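# Separate emitter holder from filter cube, stand it upright

## Task

Remove the emitter holder from the filter cube, then place it standing upright next to the cube's remaining half, with both pieces lying flat on the table (see the reference image named manual).

## Robot and tools

Robot: two arms, left_arm and right_arm, each with six joints and a two-finger gripper. The scene frame has its origin at table-top height, midway between the nominal arm bases, with +z up, +x out over the table and left_arm on the +y side (this is not the same as left or right in images). Actual bases: left_arm at (-0.025, +0.355, +0.025) m, quat_wxyz (+1.000, 0, 0, -0.010); right_arm at (+0.005, -0.335, +0.002) m, quat_wxyz (+1.000, 0, 0, -0.022). Hand positions, velocities and wrist-camera poses are given in each arm's own base frame. The table and fixed cameras use the scene frame. Printed hand poses can be a few centimetres off, more at long reach.

Row layout: every commanded row has 14 numbers in one list covering both arms, always all 14 even if one arm is idle. The first 7 belong to left_arm and the last 7 to right_arm. Within each arm the order is: wrist pitch, elbow, wrist yaw, wrist roll, shoulder, waist, then gripper opening. Joint values are absolute target angles in radians, written the way the Joint positions line prints them. Elbow and wrist pitch have flipped signs in everything you send and read. Stated ranges, written in the arm's own signs: waist -2.618 to 3.054, shoulder 0.000 to 3.142, elbow 0.000 to 3.142, wrist pitch -1.571 to 1.571, wrist yaw -1.571 to 1.571, wrist roll -2.094 to 2.094. Negate elbow and wrist pitch for your numbers; for example, elbow becomes -3.142 to 0.000. A target more than 0.059 rad beyond a range end, and farther out than the current angle, gets the call refused. Real ends may differ by up to 0.059 rad. Opening runs from -1 (closed) to +1 (fully open, 0.094 m pad gap). It is absolute. Between the extremes it is matched to grip_measured. Sending 0 is a real command, so to leave a gripper alone, repeat its current value.

execute_actions: actions is a list of actions. Each action is a table of up to 15 rows, one per 1/30 s step. A shorter table repeats its final row. cameras is an optional list of names, ["all"], or []. An empty actions list returns images and the full state. Each step a joint's target is kept within 0.339 rad of its measured angle for waist, shoulder and elbow, and within 2.2 rad for the wrist joints. Targets that would shift the gripper more than 200 mm are scaled back.

move: target is one 14-number row or a list of up to 15 rows; these are absolute joint angles plus openings, sharing a 10 s budget. Optional arguments:
- speed: rad/s for the joint with the farthest to go, from 0.01 to 12.57, default 0.5. Give one value, or one per target.
- blend: radians of corner rounding at intermediate targets; 0 means stop at each.
- opening_speed: opening units per second, at least 0.2. Use it for a gentle close.
- grip_force: newtons per finger pad, 10 to 50. Give one value or one per arm. It persists once set.
- blocking: false returns after about 0.5 s while the motion continues; a new move then replaces the running one.
Paths do not avoid obstacles or the other arm. Faster motion and aiming deeper past a contact both press harder. The move: line reports done, off_target (at rest more than 0.035 rad from target), moving, held or fault, and may add limits=held.

wait: seconds from 0 to 10, with the last commands held. stop: brakes the running move. zoom_image: camera (cam_head_left, cam_head_right, cam_high, cam_low, cam_left_wrist, cam_right_wrist) plus region [x0, y0, x1, y1] in pixels of the latest image, at most 504 by 504. show_instructions: shows the reference images. finished_scene: scene (integer 1 to 2) ends the current scene for good. The task must already hold, with no help from the robot.

Result lines:
- Joint positions and Joint velocities: per arm, in the row order without the opening, then the pad gap in m.
- Joint targets: the angles the joints are currently being driven toward. Resend these to hold still.
- Tool commands: the current gripper commands.
- end_effector_position and end_effector_quat_wxyz: the point midway between the pads, about 1 cm behind the fingertips. Fingers point along gripper +z and close along y.
- grip_measured: the opening on the command scale. It reads slightly wide when empty and somewhat narrower than a hard part when squeezing.
- grip_effort_nm: motor effort, where negative means closing. It is not pad force.
- Joint torques: total drive output, noisy and offset.
- "joint command not followed": the clearance check altered that arm's targets.
- "joint sent to its limit": a joint was clipped at its end.
To release, command an opening well above grip_measured.

Avoid: dropping parts or letting go while they move; knocking anything off the table or leaving it off; hard hits on fixed or heavy objects; the two arms pressing or colliding, including one gripper closing on the other's fingers; straining a wrist camera cable. Also avoid long stretched-out holds or pushing into unreachable poses. A MOTOR HOT line appears at 75 °C, a fault that folds and disables the arm at 90 °C, and the arm goes limp at 100 °C. Loose objects may occasionally get nudged by outside pushes. Motion continues while you think.

Each tool is called after "Emit:" as name(argument=value, ...) on one line, values as JSON.

Reference images:

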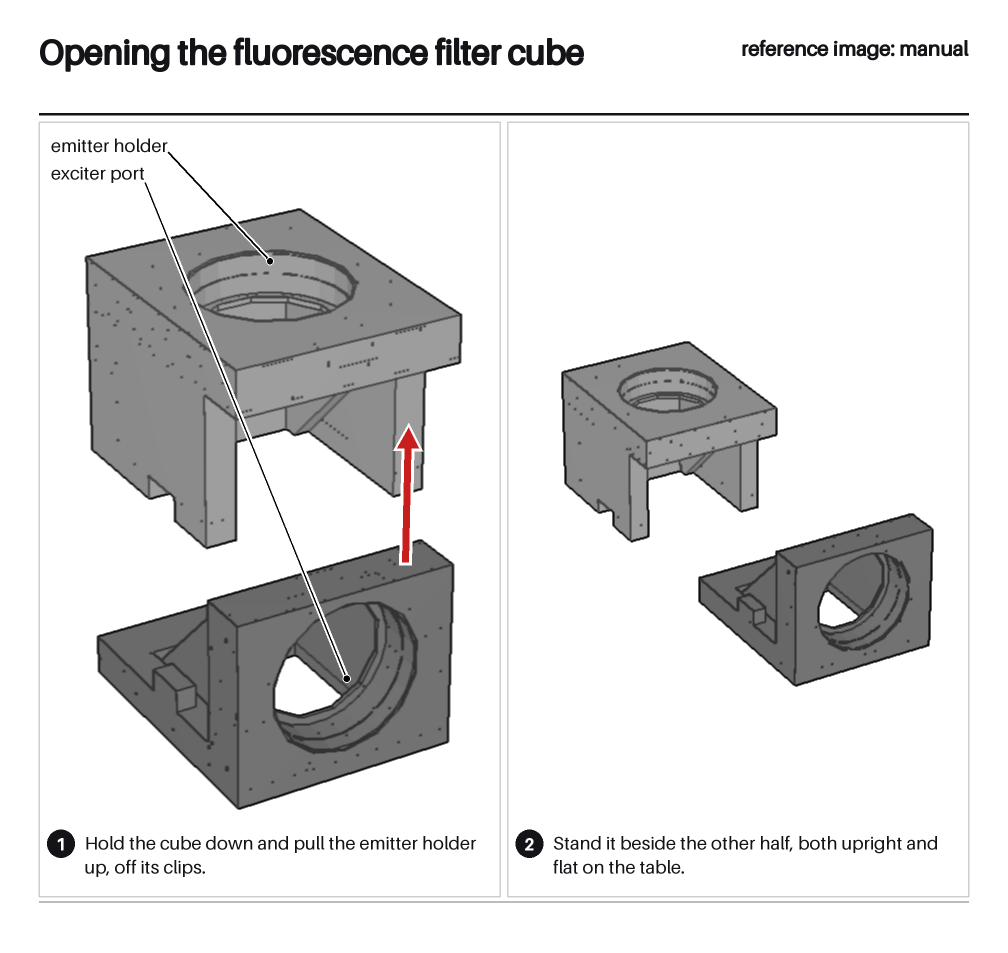

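## Session

Emit:
execute_actions(actions=[])

Scene clock: 0.00 s.
left_arm: end_effector_position=(+0.3882, -0.0015, +0.3983) grip_measured=+1.000 grip_effort_nm=n/a end_effector_quat_wxyz=(+0.696, +0.000, +0.718, -0.010) | right_arm: end_effector_position=(+0.4113, -0.0020, +0.1383) grip_measured=+1.000 grip_effort_nm=n/a end_effector_quat_wxyz=(+0.613, +0.024, +0.787, -0.064)
Joint names: [wrist pitch, elbow, wrist yaw, wrist roll, shoulder, waist]
Joint positions: left_arm=[0.017 -1.05 0.016 -0.013 1.064 0.001 0.094] | right_arm=[-0.799 -0.433 0.215 -0.019 1.481 0.086 0.094]
Joint velocities: within noise
Joint torques (N m): no reading
Heat: left arm: 22 °C; right arm: 23 °C.
Joint targets: left_arm=[0.019 -1.059 0.016 -0.014 1.056 0.001] | right_arm=[-0.800 -0.441 0.217 -0.020 1.473 0.086]
Tool commands: left_gripper/opening=+1.0 right_gripper/opening=+1.0

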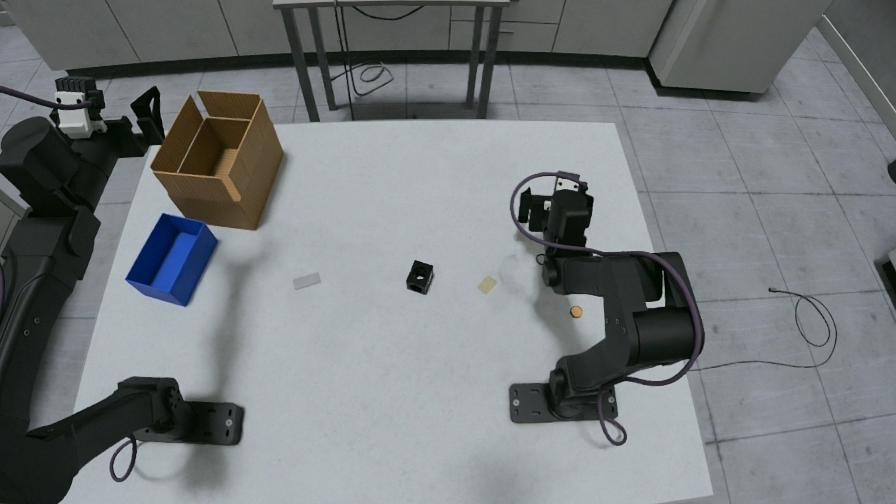

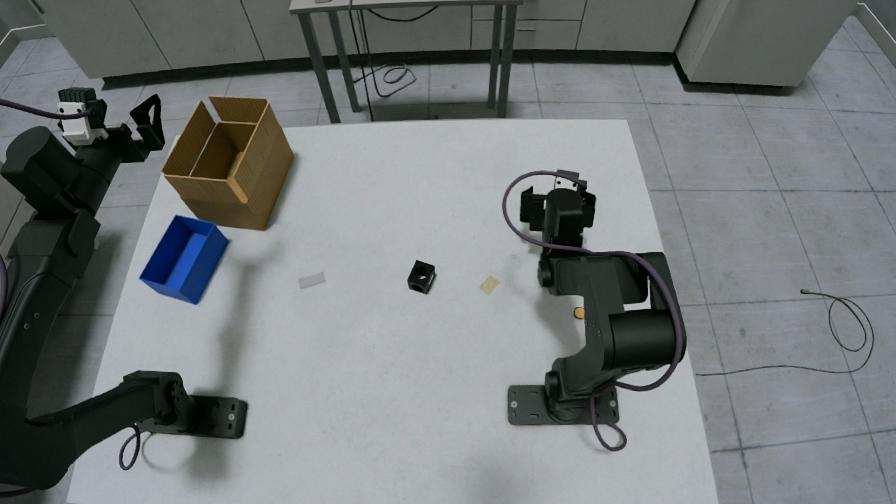

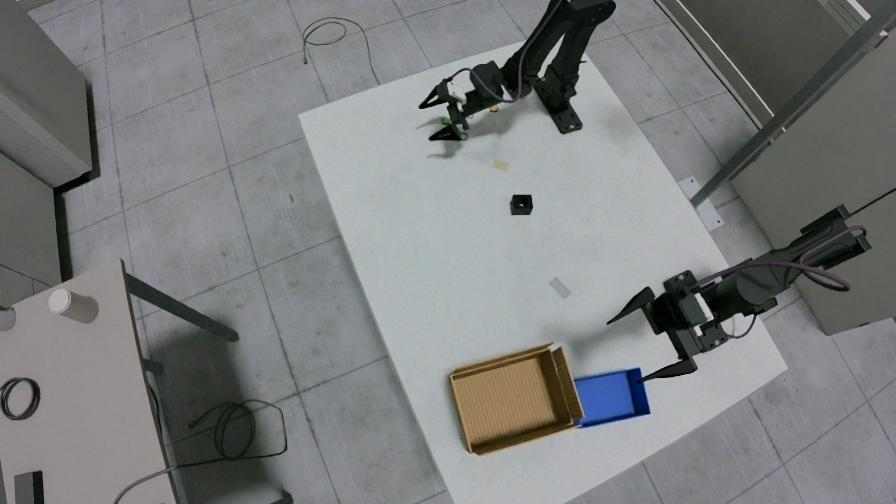

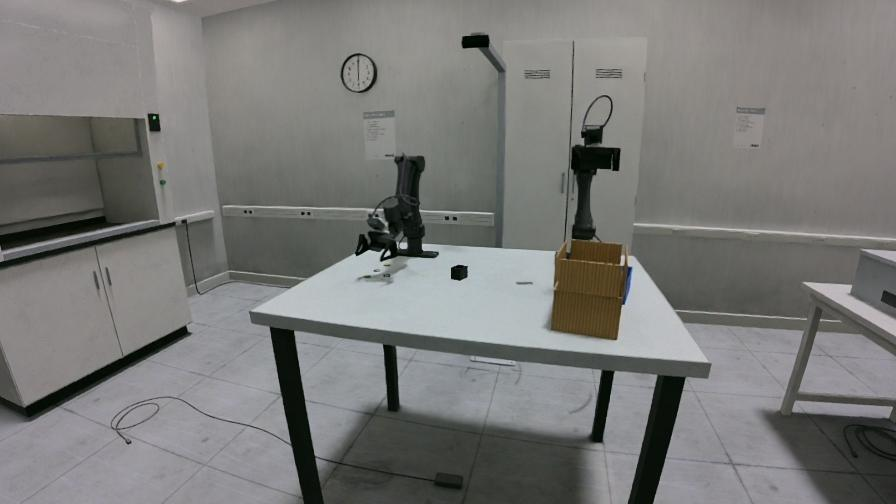

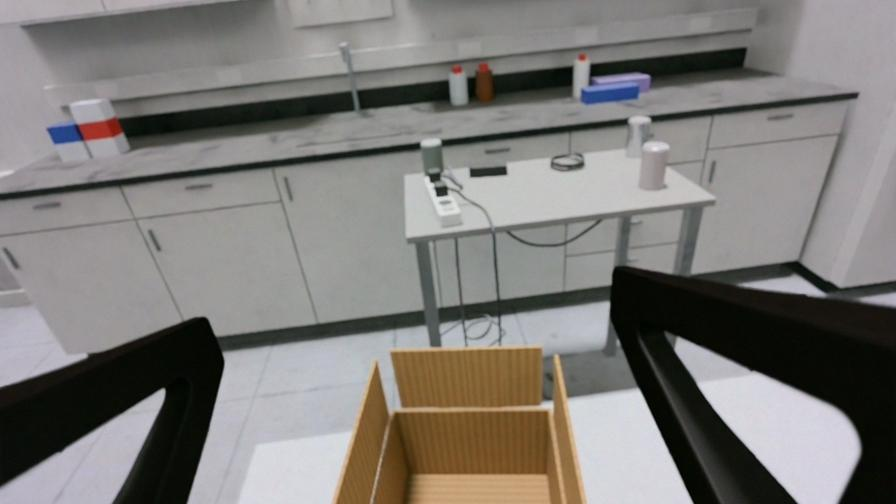

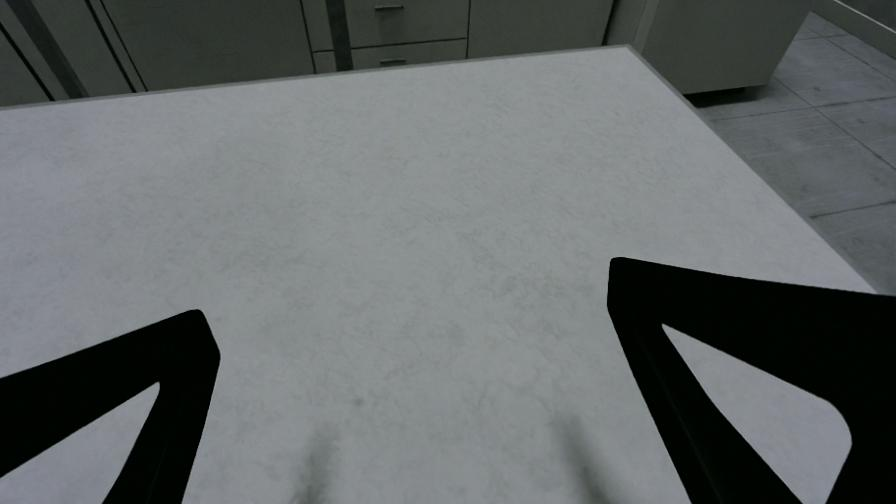

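Emit:
zoom_image(camera="cam_head_left", region=[395, 245, 455, 305])

Emit:
zoom_image(camera="cam_head_right", region=[395, 245, 455, 305])

Emit:
zoom_image(camera="cam_high", region=[490, 175, 550, 235])

Emit:
zoom_image(camera="cam_low", region=[430, 250, 490, 300])

Scaled by 8.400 from the camera's 896x504 image, which has a finer 1280x720 frame.

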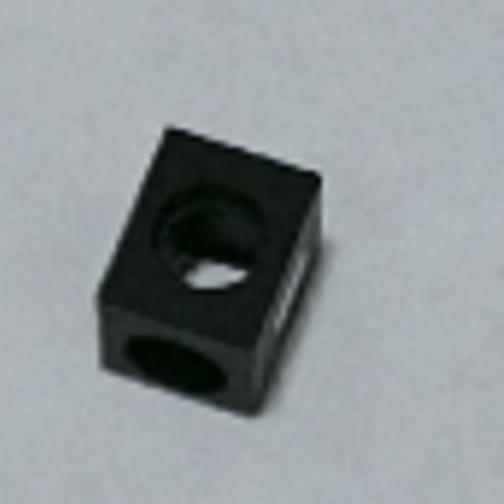

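Scaled by 8.400 from the camera's 896x504 image, which has a finer 1280x720 frame.

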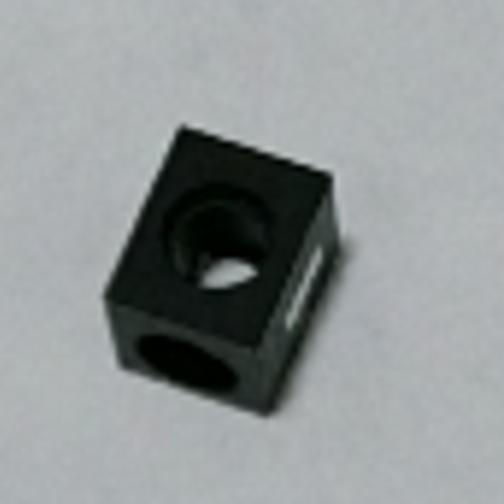

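Scaled by 8.400 from the camera's 896x504 image, which has a finer 1280x720 frame.

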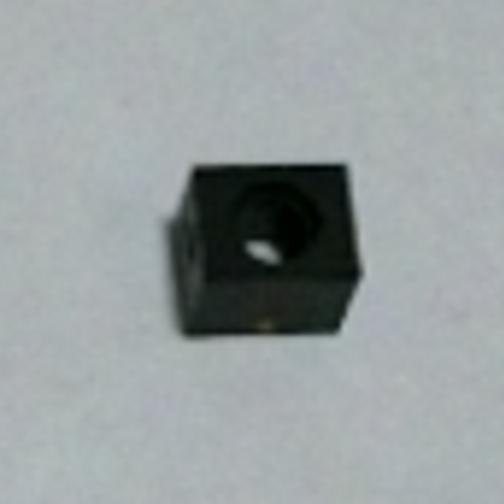

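Scaled by 8.400 from the camera's 896x504 image, which has a finer 1280x720 frame.

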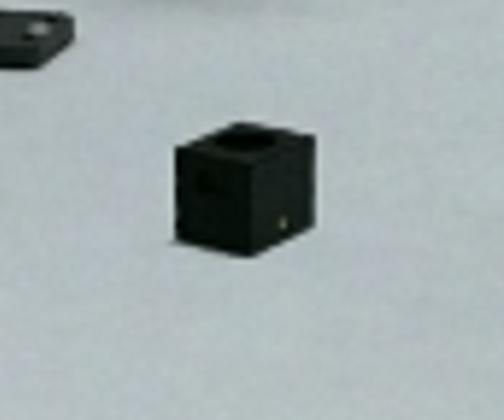

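Emit:
move(target=[-0.172, -0.939, -0.914, -0.788, 2.014, -1.406, 1.0, -0.800, -0.441, 0.217, -0.020, 1.473, 0.086, 1.0], speed=0.9, cameras=["cam_head_left", "cam_head_right", "cam_high", "cam_left_wrist"])

Scene clock: 19.67 s.
left_arm: end_effector_position=(+0.2057, -0.3884, +0.0307) grip_measured=+1.000 grip_effort_nm=0.05 end_effector_quat_wxyz=(+0.499, +0.131, +0.853, -0.075) | right_arm: end_effector_position=(+0.4112, -0.0020, +0.1382) grip_measured=+1.000 grip_effort_nm=0.01 end_effector_quat_wxyz=(+0.613, +0.024, +0.787, -0.064)
Joint names: [wrist pitch, elbow, wrist yaw, wrist roll, shoulder, waist]
Joint positions: left_arm=[-0.157 -0.943 -0.896 -0.776 2.002 -1.413 0.094] | right_arm=[-0.799 -0.433 0.215 -0.019 1.481 0.086 0.094]
Joint torques (N m): left_arm=[-1.52 -3.69 -0.53 -0.14 -7.32 0.57] | right_arm=[-1.96 -6.49 0.07 -0.04 -5.59 -0.1]
Heat: left arm: 26 °C; right arm: 24 °C.
Joint targets: left_arm=[-0.172 -0.939 -0.914 -0.788 2.014 -1.406] | right_arm=[-0.800 -0.441 0.217 -0.020 1.473 0.086]
move: done
Images, in order (width x height): cam_head_left 896x504, cam_head_right 896x504, cam_high 896x504, cam_left_wrist 896x504.

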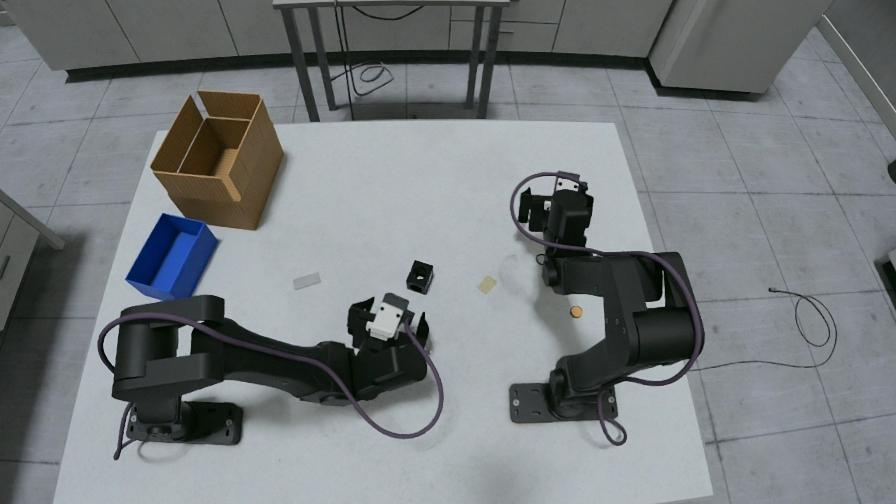

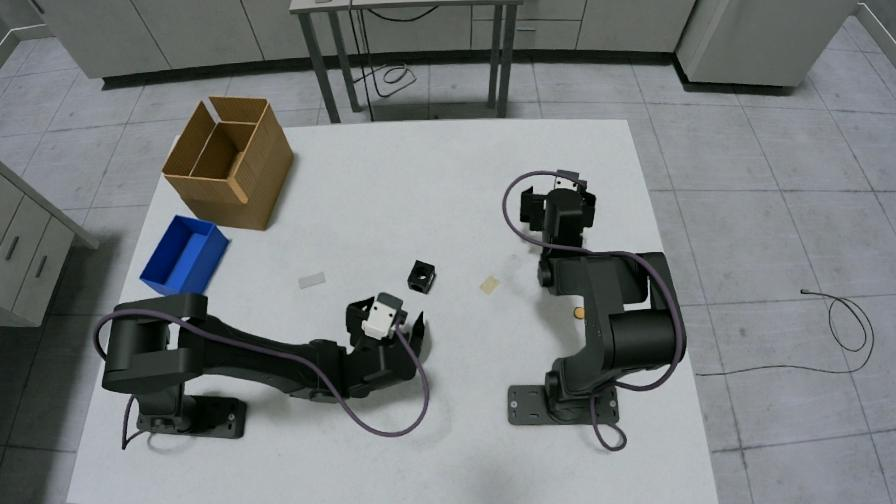

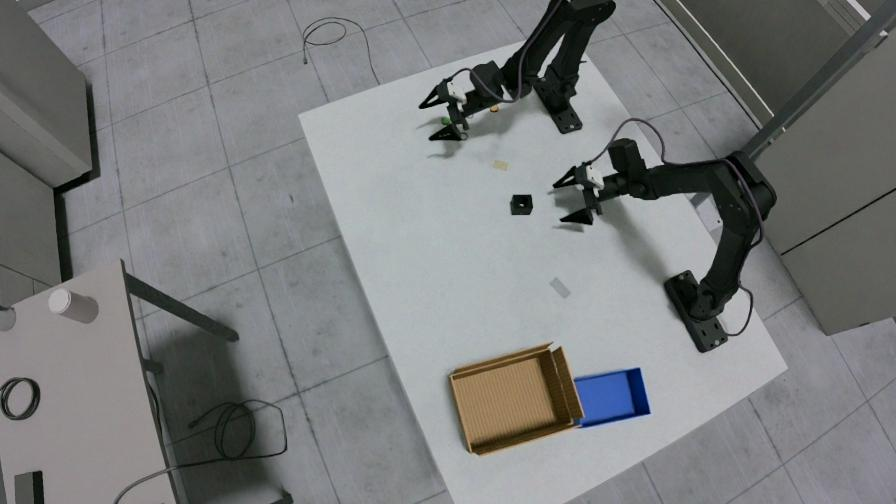

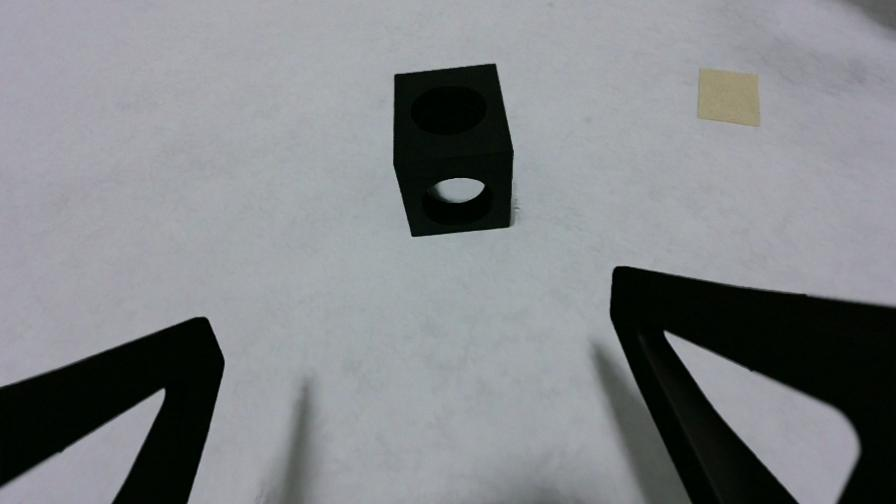

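Emit:
zoom_image(camera="cam_left_wrist", region=[380, 50, 530, 250])

Emit:
zoom_image(camera="cam_high", region=[490, 150, 620, 240])

Scaled by 2.520 from the camera's 896x504 image, which has a finer 1280x720 frame.

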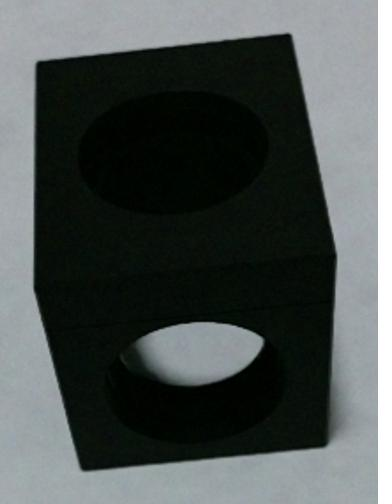

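Scaled by 3.877 from the camera's 896x504 image, which has a finer 1280x720 frame.

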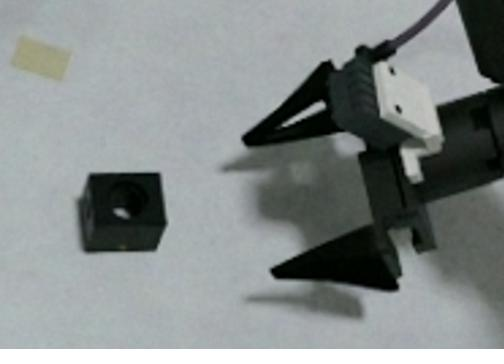

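Emit:
move(target=[-0.266, -0.962, -0.880, -0.721, 2.079, -1.352, 1.0, -0.800, -0.441, 0.217, -0.020, 1.473, 0.086, 1.0], speed=0.5, cameras=["cam_left_wrist"])

Scene clock: 23.87 s.
left_arm: end_effector_position=(+0.2276, -0.3858, +0.0165) grip_measured=+1.000 grip_effort_nm=0.05 end_effector_quat_wxyz=(+0.502, +0.124, +0.853, -0.068) | right_arm: end_effector_position=(+0.4112, -0.0020, +0.1382) grip_measured=+1.000 grip_effort_nm=0.01 end_effector_quat_wxyz=(+0.613, +0.024, +0.787, -0.064)
Joint names: [wrist pitch, elbow, wrist yaw, wrist roll, shoulder, waist]
Joint positions: left_arm=[-0.251 -0.943 -0.877 -0.724 2.06 -1.355 0.094] | right_arm=[-0.799 -0.433 0.215 -0.019 1.481 0.086 0.094]
Joint torques (N m): left_arm=[-1.56 -5.37 -0.36 0.03 -7.09 0.28] | right_arm=[-1.95 -6.49 0.07 -0.03 -5.7 -0.08]
Heat: left arm: 26 °C; right arm: 25 °C.
Joint targets: left_arm=[-0.266 -0.962 -0.880 -0.721 2.079 -1.352] | right_arm=[-0.800 -0.441 0.217 -0.020 1.473 0.086]
move: done
Images, in order (width x height): cam_left_wrist 896x504.

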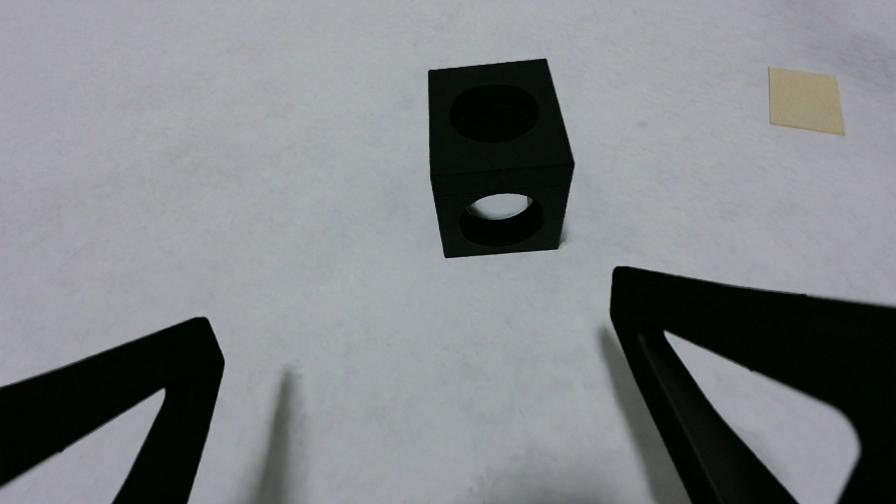

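Emit:
move(target=[-0.266, -0.962, -0.880, -0.721, 2.079, -1.352, 1.0, 1.368, -1.688, 0.0, 1.158, 1.890, 0.833, 1.0], speed=1.0, cameras=["cam_right_wrist", "cam_head_left", "cam_high", "cam_left_wrist"])

Scene clock: 31.63 s.
left_arm: end_effector_position=(+0.2276, -0.3859, +0.0165) grip_measured=+1.000 grip_effort_nm=0.06 end_effector_quat_wxyz=(+0.502, +0.125, +0.853, -0.068) | right_arm: end_effector_position=(+0.2401, +0.2650, +0.1286) grip_measured=+1.000 grip_effort_nm=0.01 end_effector_quat_wxyz=(+0.007, +0.157, +0.988, +0.013)
Joint names: [wrist pitch, elbow, wrist yaw, wrist roll, shoulder, waist]
Joint positions: left_arm=[-0.251 -0.943 -0.877 -0.723 2.06 -1.355 0.094] | right_arm=[1.333 -1.663 -0.002 1.146 1.871 0.831 0.094]
Joint torques (N m): left_arm=[-1.59 -5.34 -0.38 0 -7.15 0.32] | right_arm=[0 -8.36 0.03 0.11 -7.36 0.1]
Heat: left arm: 26 °C; right arm: 25 °C.
Joint targets: left_arm=[-0.266 -0.962 -0.880 -0.721 2.079 -1.352] | right_arm=[1.368 -1.688 0.000 1.158 1.890 0.833]
move: done
Images, in order (width x height): cam_head_left 896x504, cam_high 896x504, cam_left_wrist 896x504, cam_right_wrist 896x504.

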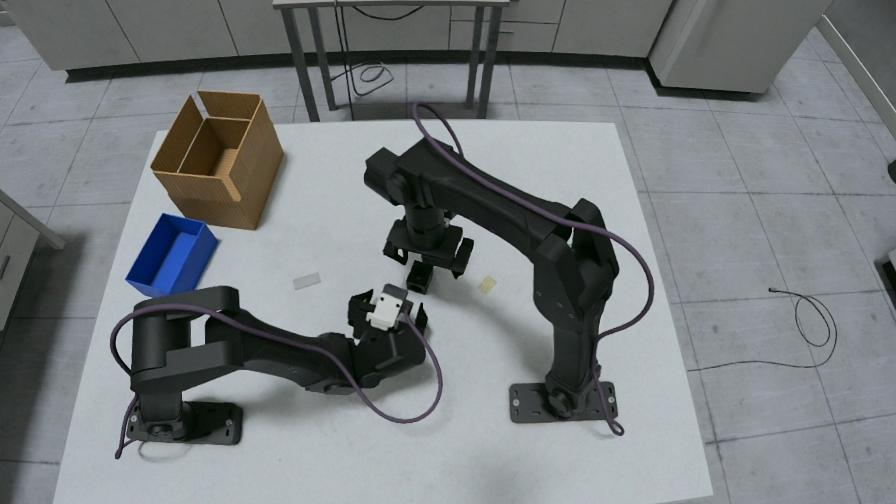

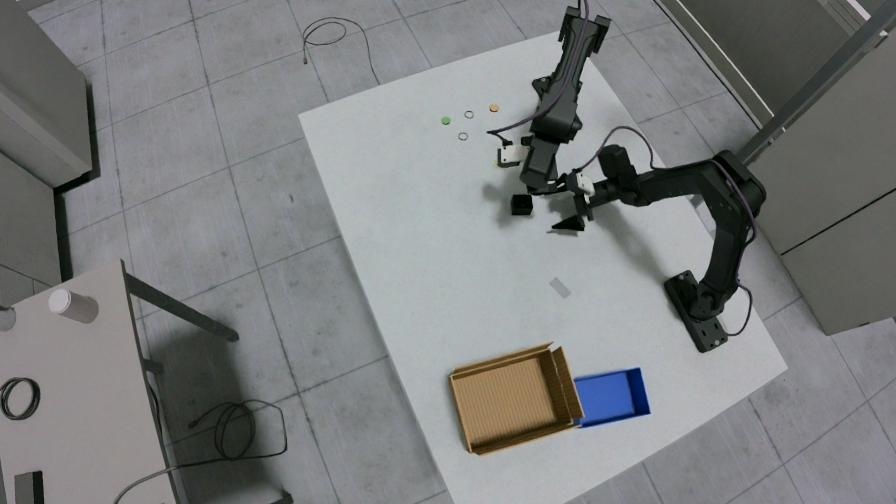

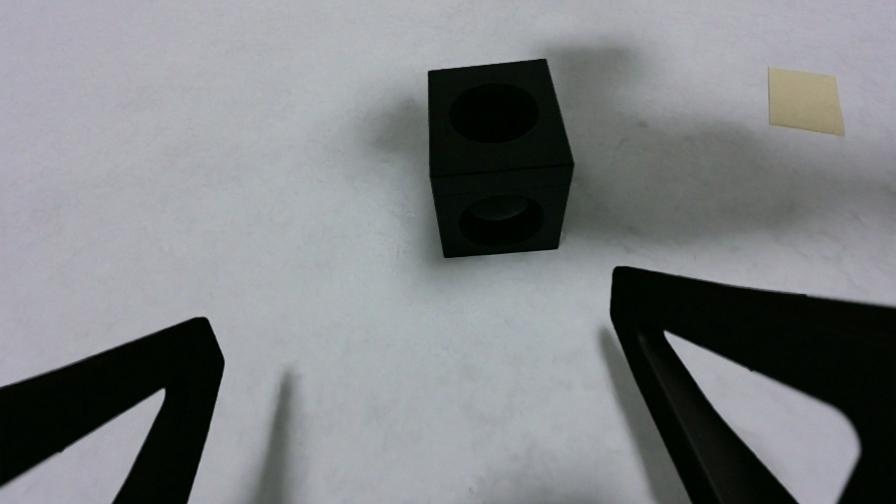

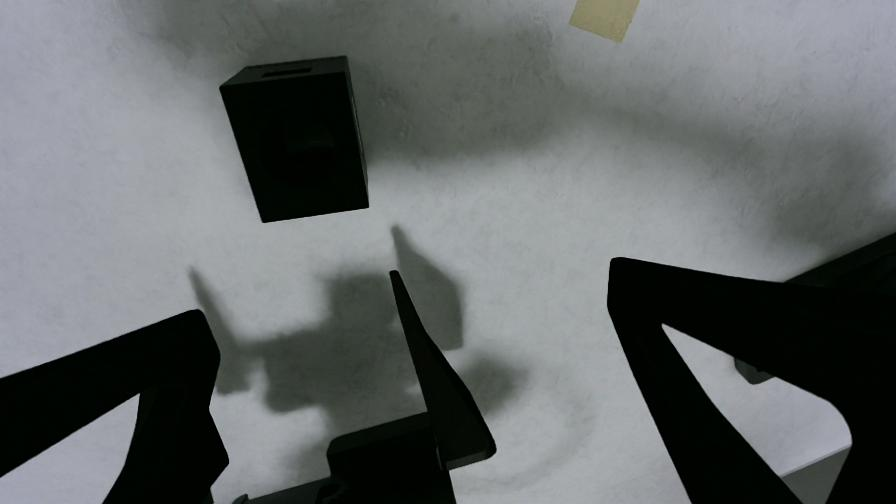

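Emit:
move(target=[-0.266, -0.962, -0.880, -0.721, 2.079, -1.352, 1.0, 1.309, -1.856, 0.0, 1.119, 2.118, 0.794, 1.0], speed=0.5, cameras=["cam_right_wrist", "cam_left_wrist", "cam_head_left", "cam_head_right"])

Scene clock: 36.00 s.
left_arm: end_effector_position=(+0.2276, -0.3859, +0.0165) grip_measured=+1.000 grip_effort_nm=0.05 end_effector_quat_wxyz=(+0.502, +0.125, +0.853, -0.068) | right_arm: end_effector_position=(+0.2828, +0.2930, +0.0871) grip_measured=+1.000 grip_effort_nm=0.01 end_effector_quat_wxyz=(+0.000, +0.160, +0.987, +0.003)
Joint names: [wrist pitch, elbow, wrist yaw, wrist roll, shoulder, waist]
Joint positions: left_arm=[-0.251 -0.943 -0.877 -0.723 2.06 -1.355 0.094] | right_arm=[1.294 -1.832 -0.003 1.122 2.105 0.799 0.094]
Joint torques (N m): left_arm=[-1.59 -5.42 -0.38 -0.01 -7.12 0.32] | right_arm=[-0.13 -8.31 0.04 -0.04 -9.72 -0.5]
Heat: left arm: 26 °C; right arm: 24 °C.
Joint targets: left_arm=[-0.266 -0.962 -0.880 -0.721 2.079 -1.352] | right_arm=[1.309 -1.856 0.000 1.119 2.118 0.794]
move: done
Images, in order (width x height): cam_head_left 896x504, cam_head_right 896x504, cam_left_wrist 896x504, cam_right_wrist 896x504.

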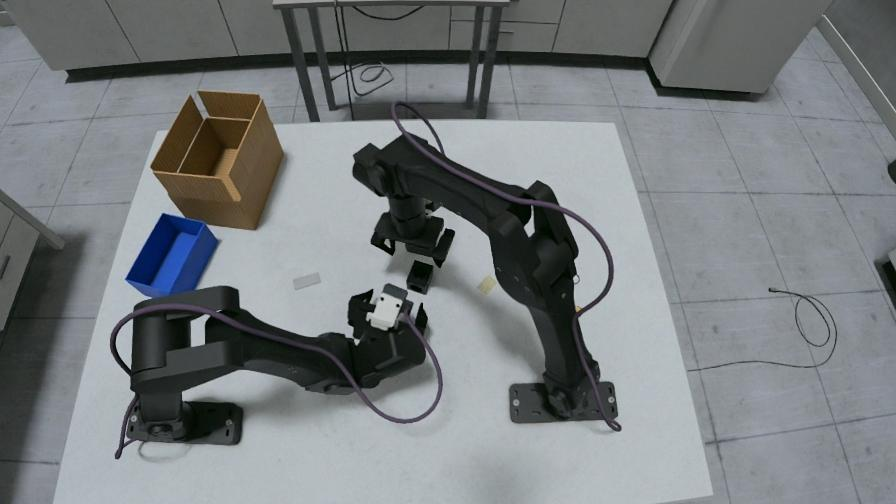

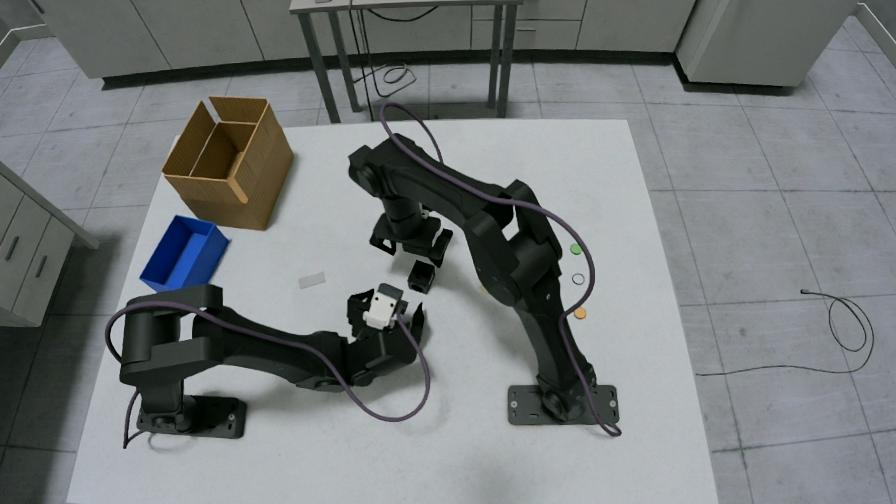

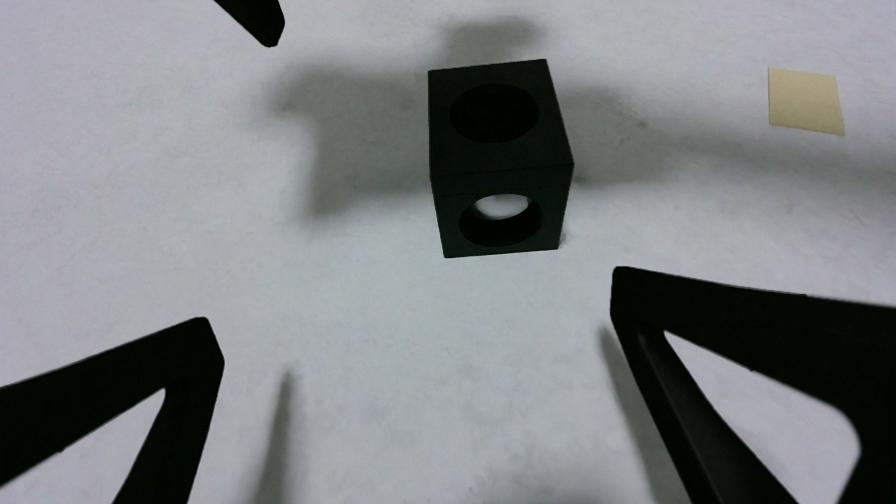

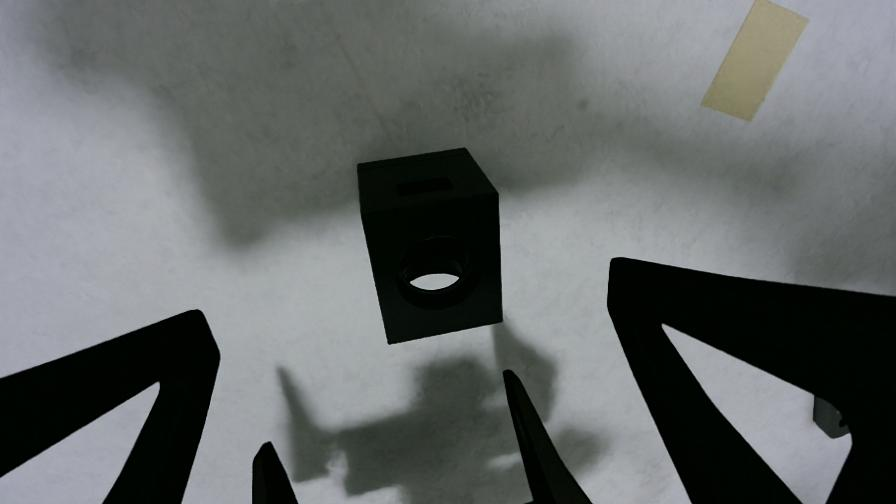

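Emit:
move(target=[-0.358, -1.059, -0.809, -0.609, 2.184, -1.313, 1.0, 1.170, -1.710, 0.0, 1.114, 2.111, 0.789, 1.0], speed=0.4, cameras=["cam_right_wrist", "cam_left_wrist", "cam_head_left"])

Scene clock: 41.07 s.
left_arm: end_effector_position=(+0.2435, -0.4181, +0.0060) grip_measured=+1.000 grip_effort_nm=0.06 end_effector_quat_wxyz=(+0.500, +0.151, +0.849, -0.085) | right_arm: end_effector_position=(+0.2847, +0.2950, +0.0588) grip_measured=+1.000 grip_effort_nm=0.01 end_effector_quat_wxyz=(+0.006, +0.158, +0.987, +0.011)
Joint names: [wrist pitch, elbow, wrist yaw, wrist roll, shoulder, waist]
Joint positions: left_arm=[-0.342 -1.038 -0.808 -0.612 2.161 -1.318 0.094] | right_arm=[1.16 -1.719 -0.003 1.116 2.105 0.799 0.094]
Joint torques (N m): left_arm=[-1.69 -5.59 -0.32 -0.08 -7.73 0.49] | right_arm=[-0.19 -5.07 0.03 -0.03 -10.29 -0.92]
Heat: left arm: 26 °C; right arm: 24 °C.
Joint targets: left_arm=[-0.358 -1.059 -0.809 -0.609 2.184 -1.313] | right_arm=[1.170 -1.710 0.000 1.114 2.111 0.789]
move: done
Images, in order (width x height): cam_head_left 896x504, cam_left_wrist 896x504, cam_right_wrist 896x504.

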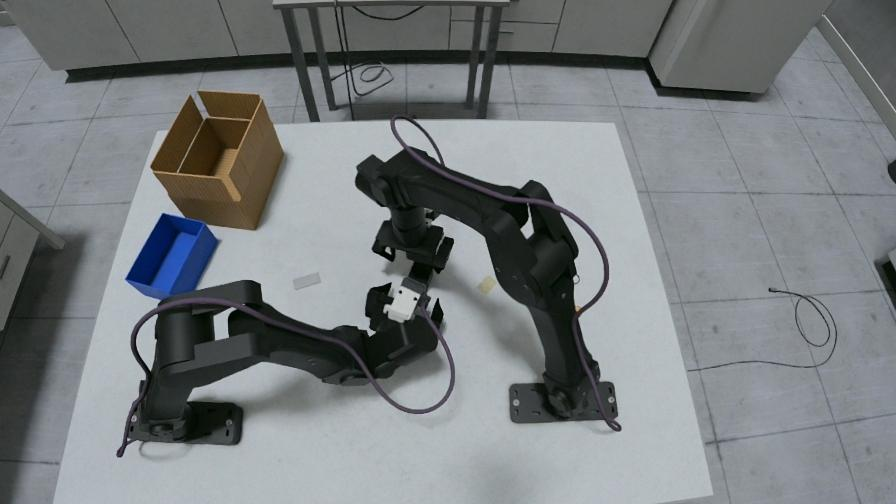

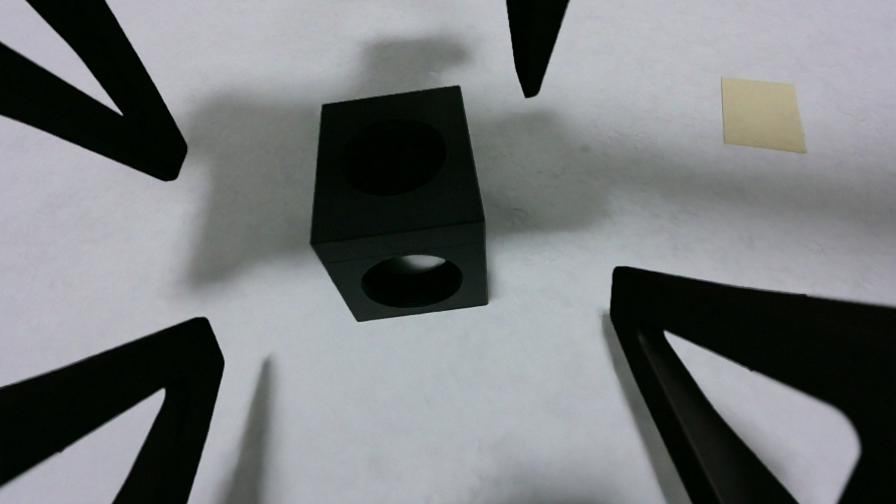

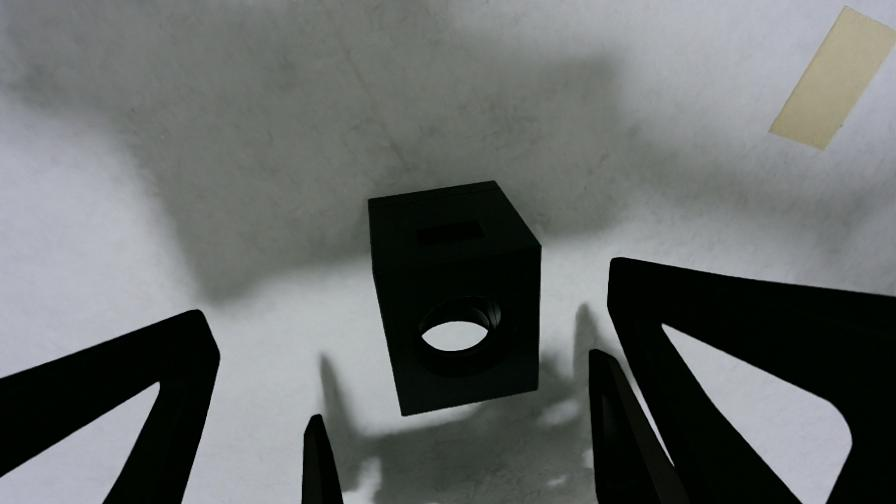

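Emit:
move(target=[-0.398, -1.110, -0.776, -0.565, 2.244, -1.267, 1.0, 1.150, -1.646, 0.0, 1.114, 2.066, 0.789, 1.0], speed=0.3, cameras=["cam_right_wrist", "cam_left_wrist"])

Scene clock: 59.90 s.
left_arm: end_effector_position=(+0.2649, -0.4245, -0.0028) grip_measured=+1.000 grip_effort_nm=0.05 end_effector_quat_wxyz=(+0.500, +0.150, +0.849, -0.084) | right_arm: end_effector_position=(+0.2753, +0.2854, +0.0431) grip_measured=+1.000 grip_effort_nm=0.01 end_effector_quat_wxyz=(-0.006, +0.158, +0.987, -0.006)
Joint names: [wrist pitch, elbow, wrist yaw, wrist roll, shoulder, waist]
Joint positions: left_arm=[-0.382 -1.089 -0.776 -0.569 2.22 -1.27 0.094] | right_arm=[1.14 -1.656 -0.003 1.116 2.105 0.799 0.094]
Joint torques (N m): left_arm=[-1.72 -5.65 -0.31 -0.05 -7.98 0.31] | right_arm=[-0.13 -4.9 0.01 -0.03 -13.89 -0.95]
Heat: left arm: 27 °C; right arm: 23 °C.
Joint targets: left_arm=[-0.398 -1.110 -0.776 -0.565 2.244 -1.267] | right_arm=[1.150 -1.646 0.000 1.114 2.066 0.789]
move: off_target (right_arm); right_arm: the shoulder is farthest, 0.039 rad from its target
Images, in order (width x height): cam_left_wrist 896x504, cam_right_wrist 896x504.

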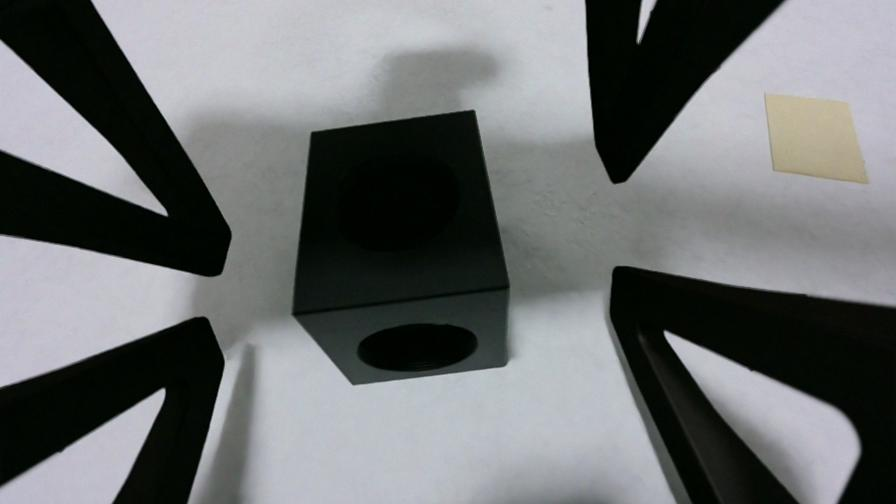

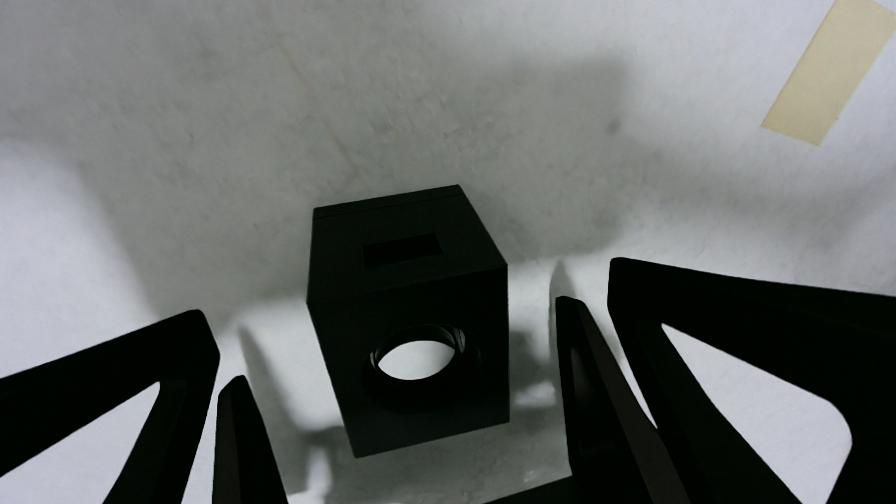

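Emit:
zoom_image(camera="cam_right_wrist", region=[190, 180, 630, 504])

Emit:
zoom_image(camera="cam_left_wrist", region=[190, 90, 640, 430])

Scaled by 1.145 from the camera's 896x504 image, which has a finer 1280x720 frame.

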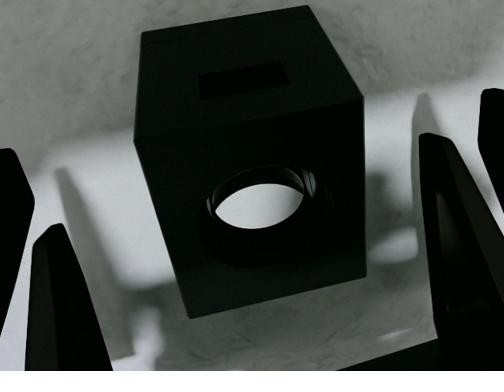

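Scaled by 1.120 from the camera's 896x504 image, which has a finer 1280x720 frame.

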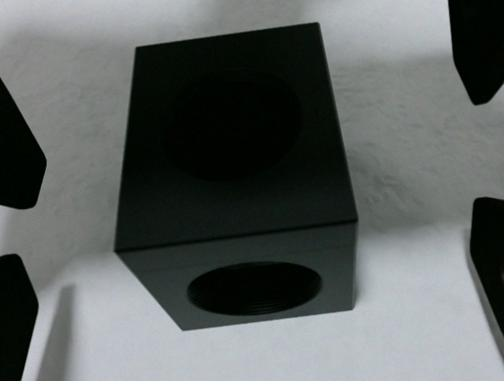

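Emit:
move(target=[-0.398, -1.110, -0.776, -0.565, 2.244, -1.267, 0.25, 1.150, -1.646, 0.0, 1.114, 2.066, 0.789, 1.0], speed=0.3, opening_speed=0.6, cameras=["cam_right_wrist", "cam_left_wrist"])

Scene clock: 68.60 s.
left_arm: end_effector_position=(+0.2648, -0.4247, -0.0027) grip_measured=+0.252 grip_effort_nm=-0.03 end_effector_quat_wxyz=(+0.500, +0.150, +0.849, -0.084) | right_arm: end_effector_position=(+0.2754, +0.2854, +0.0431) grip_measured=+1.000 grip_effort_nm=0.01 end_effector_quat_wxyz=(-0.006, +0.158, +0.987, -0.006)
Joint names: [wrist pitch, elbow, wrist yaw, wrist roll, shoulder, waist]
Joint positions: left_arm=[-0.383 -1.089 -0.775 -0.568 2.22 -1.27 0.059] | right_arm=[1.139 -1.656 -0.003 1.116 2.105 0.799 0.094]
Joint torques (N m): left_arm=[-1.74 -5.67 -0.31 0 -8.01 0.29] | right_arm=[-0.15 -4.88 0.04 -0.04 -13.9 -0.88]
Heat: left arm: 27 °C; right arm: 23 °C.
Joint targets: left_arm=[-0.398 -1.110 -0.776 -0.565 2.244 -1.267] | right_arm=[1.150 -1.646 0.000 1.114 2.066 0.789]
move: off_target (right_arm); right_arm: the shoulder is farthest, 0.039 rad from its target
Images, in order (width x height): cam_left_wrist 896x504, cam_right_wrist 896x504.

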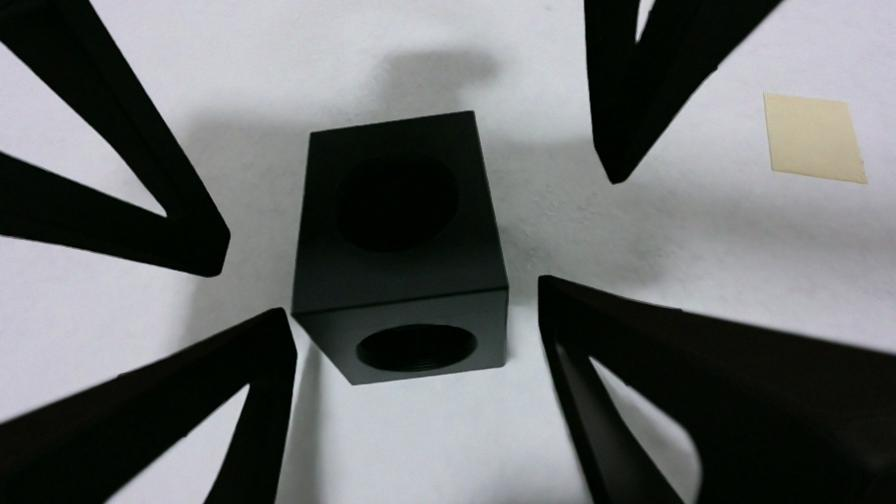

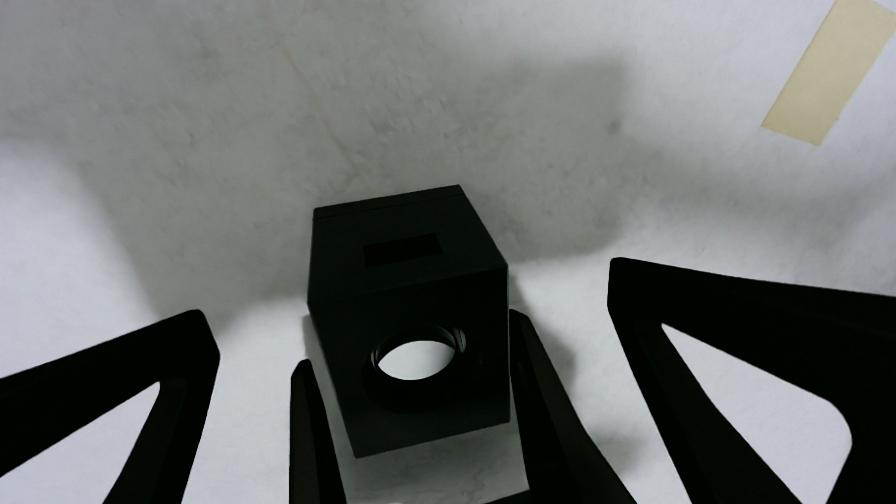

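Emit:
zoom_image(camera="cam_left_wrist", region=[230, 250, 600, 450])

Emit:
zoom_image(camera="cam_right_wrist", region=[270, 250, 570, 504])

Scaled by 1.362 from the camera's 896x504 image, which has a finer 1280x720 frame.

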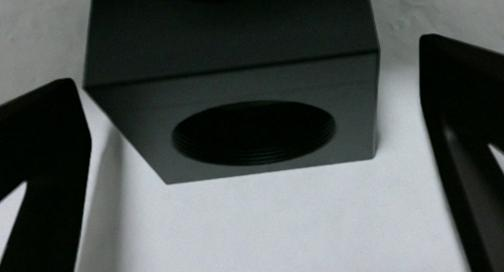

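Scaled by 1.680 from the camera's 896x504 image, which has a finer 1280x720 frame.

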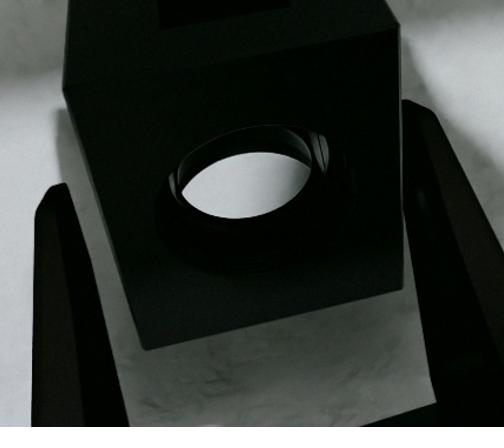

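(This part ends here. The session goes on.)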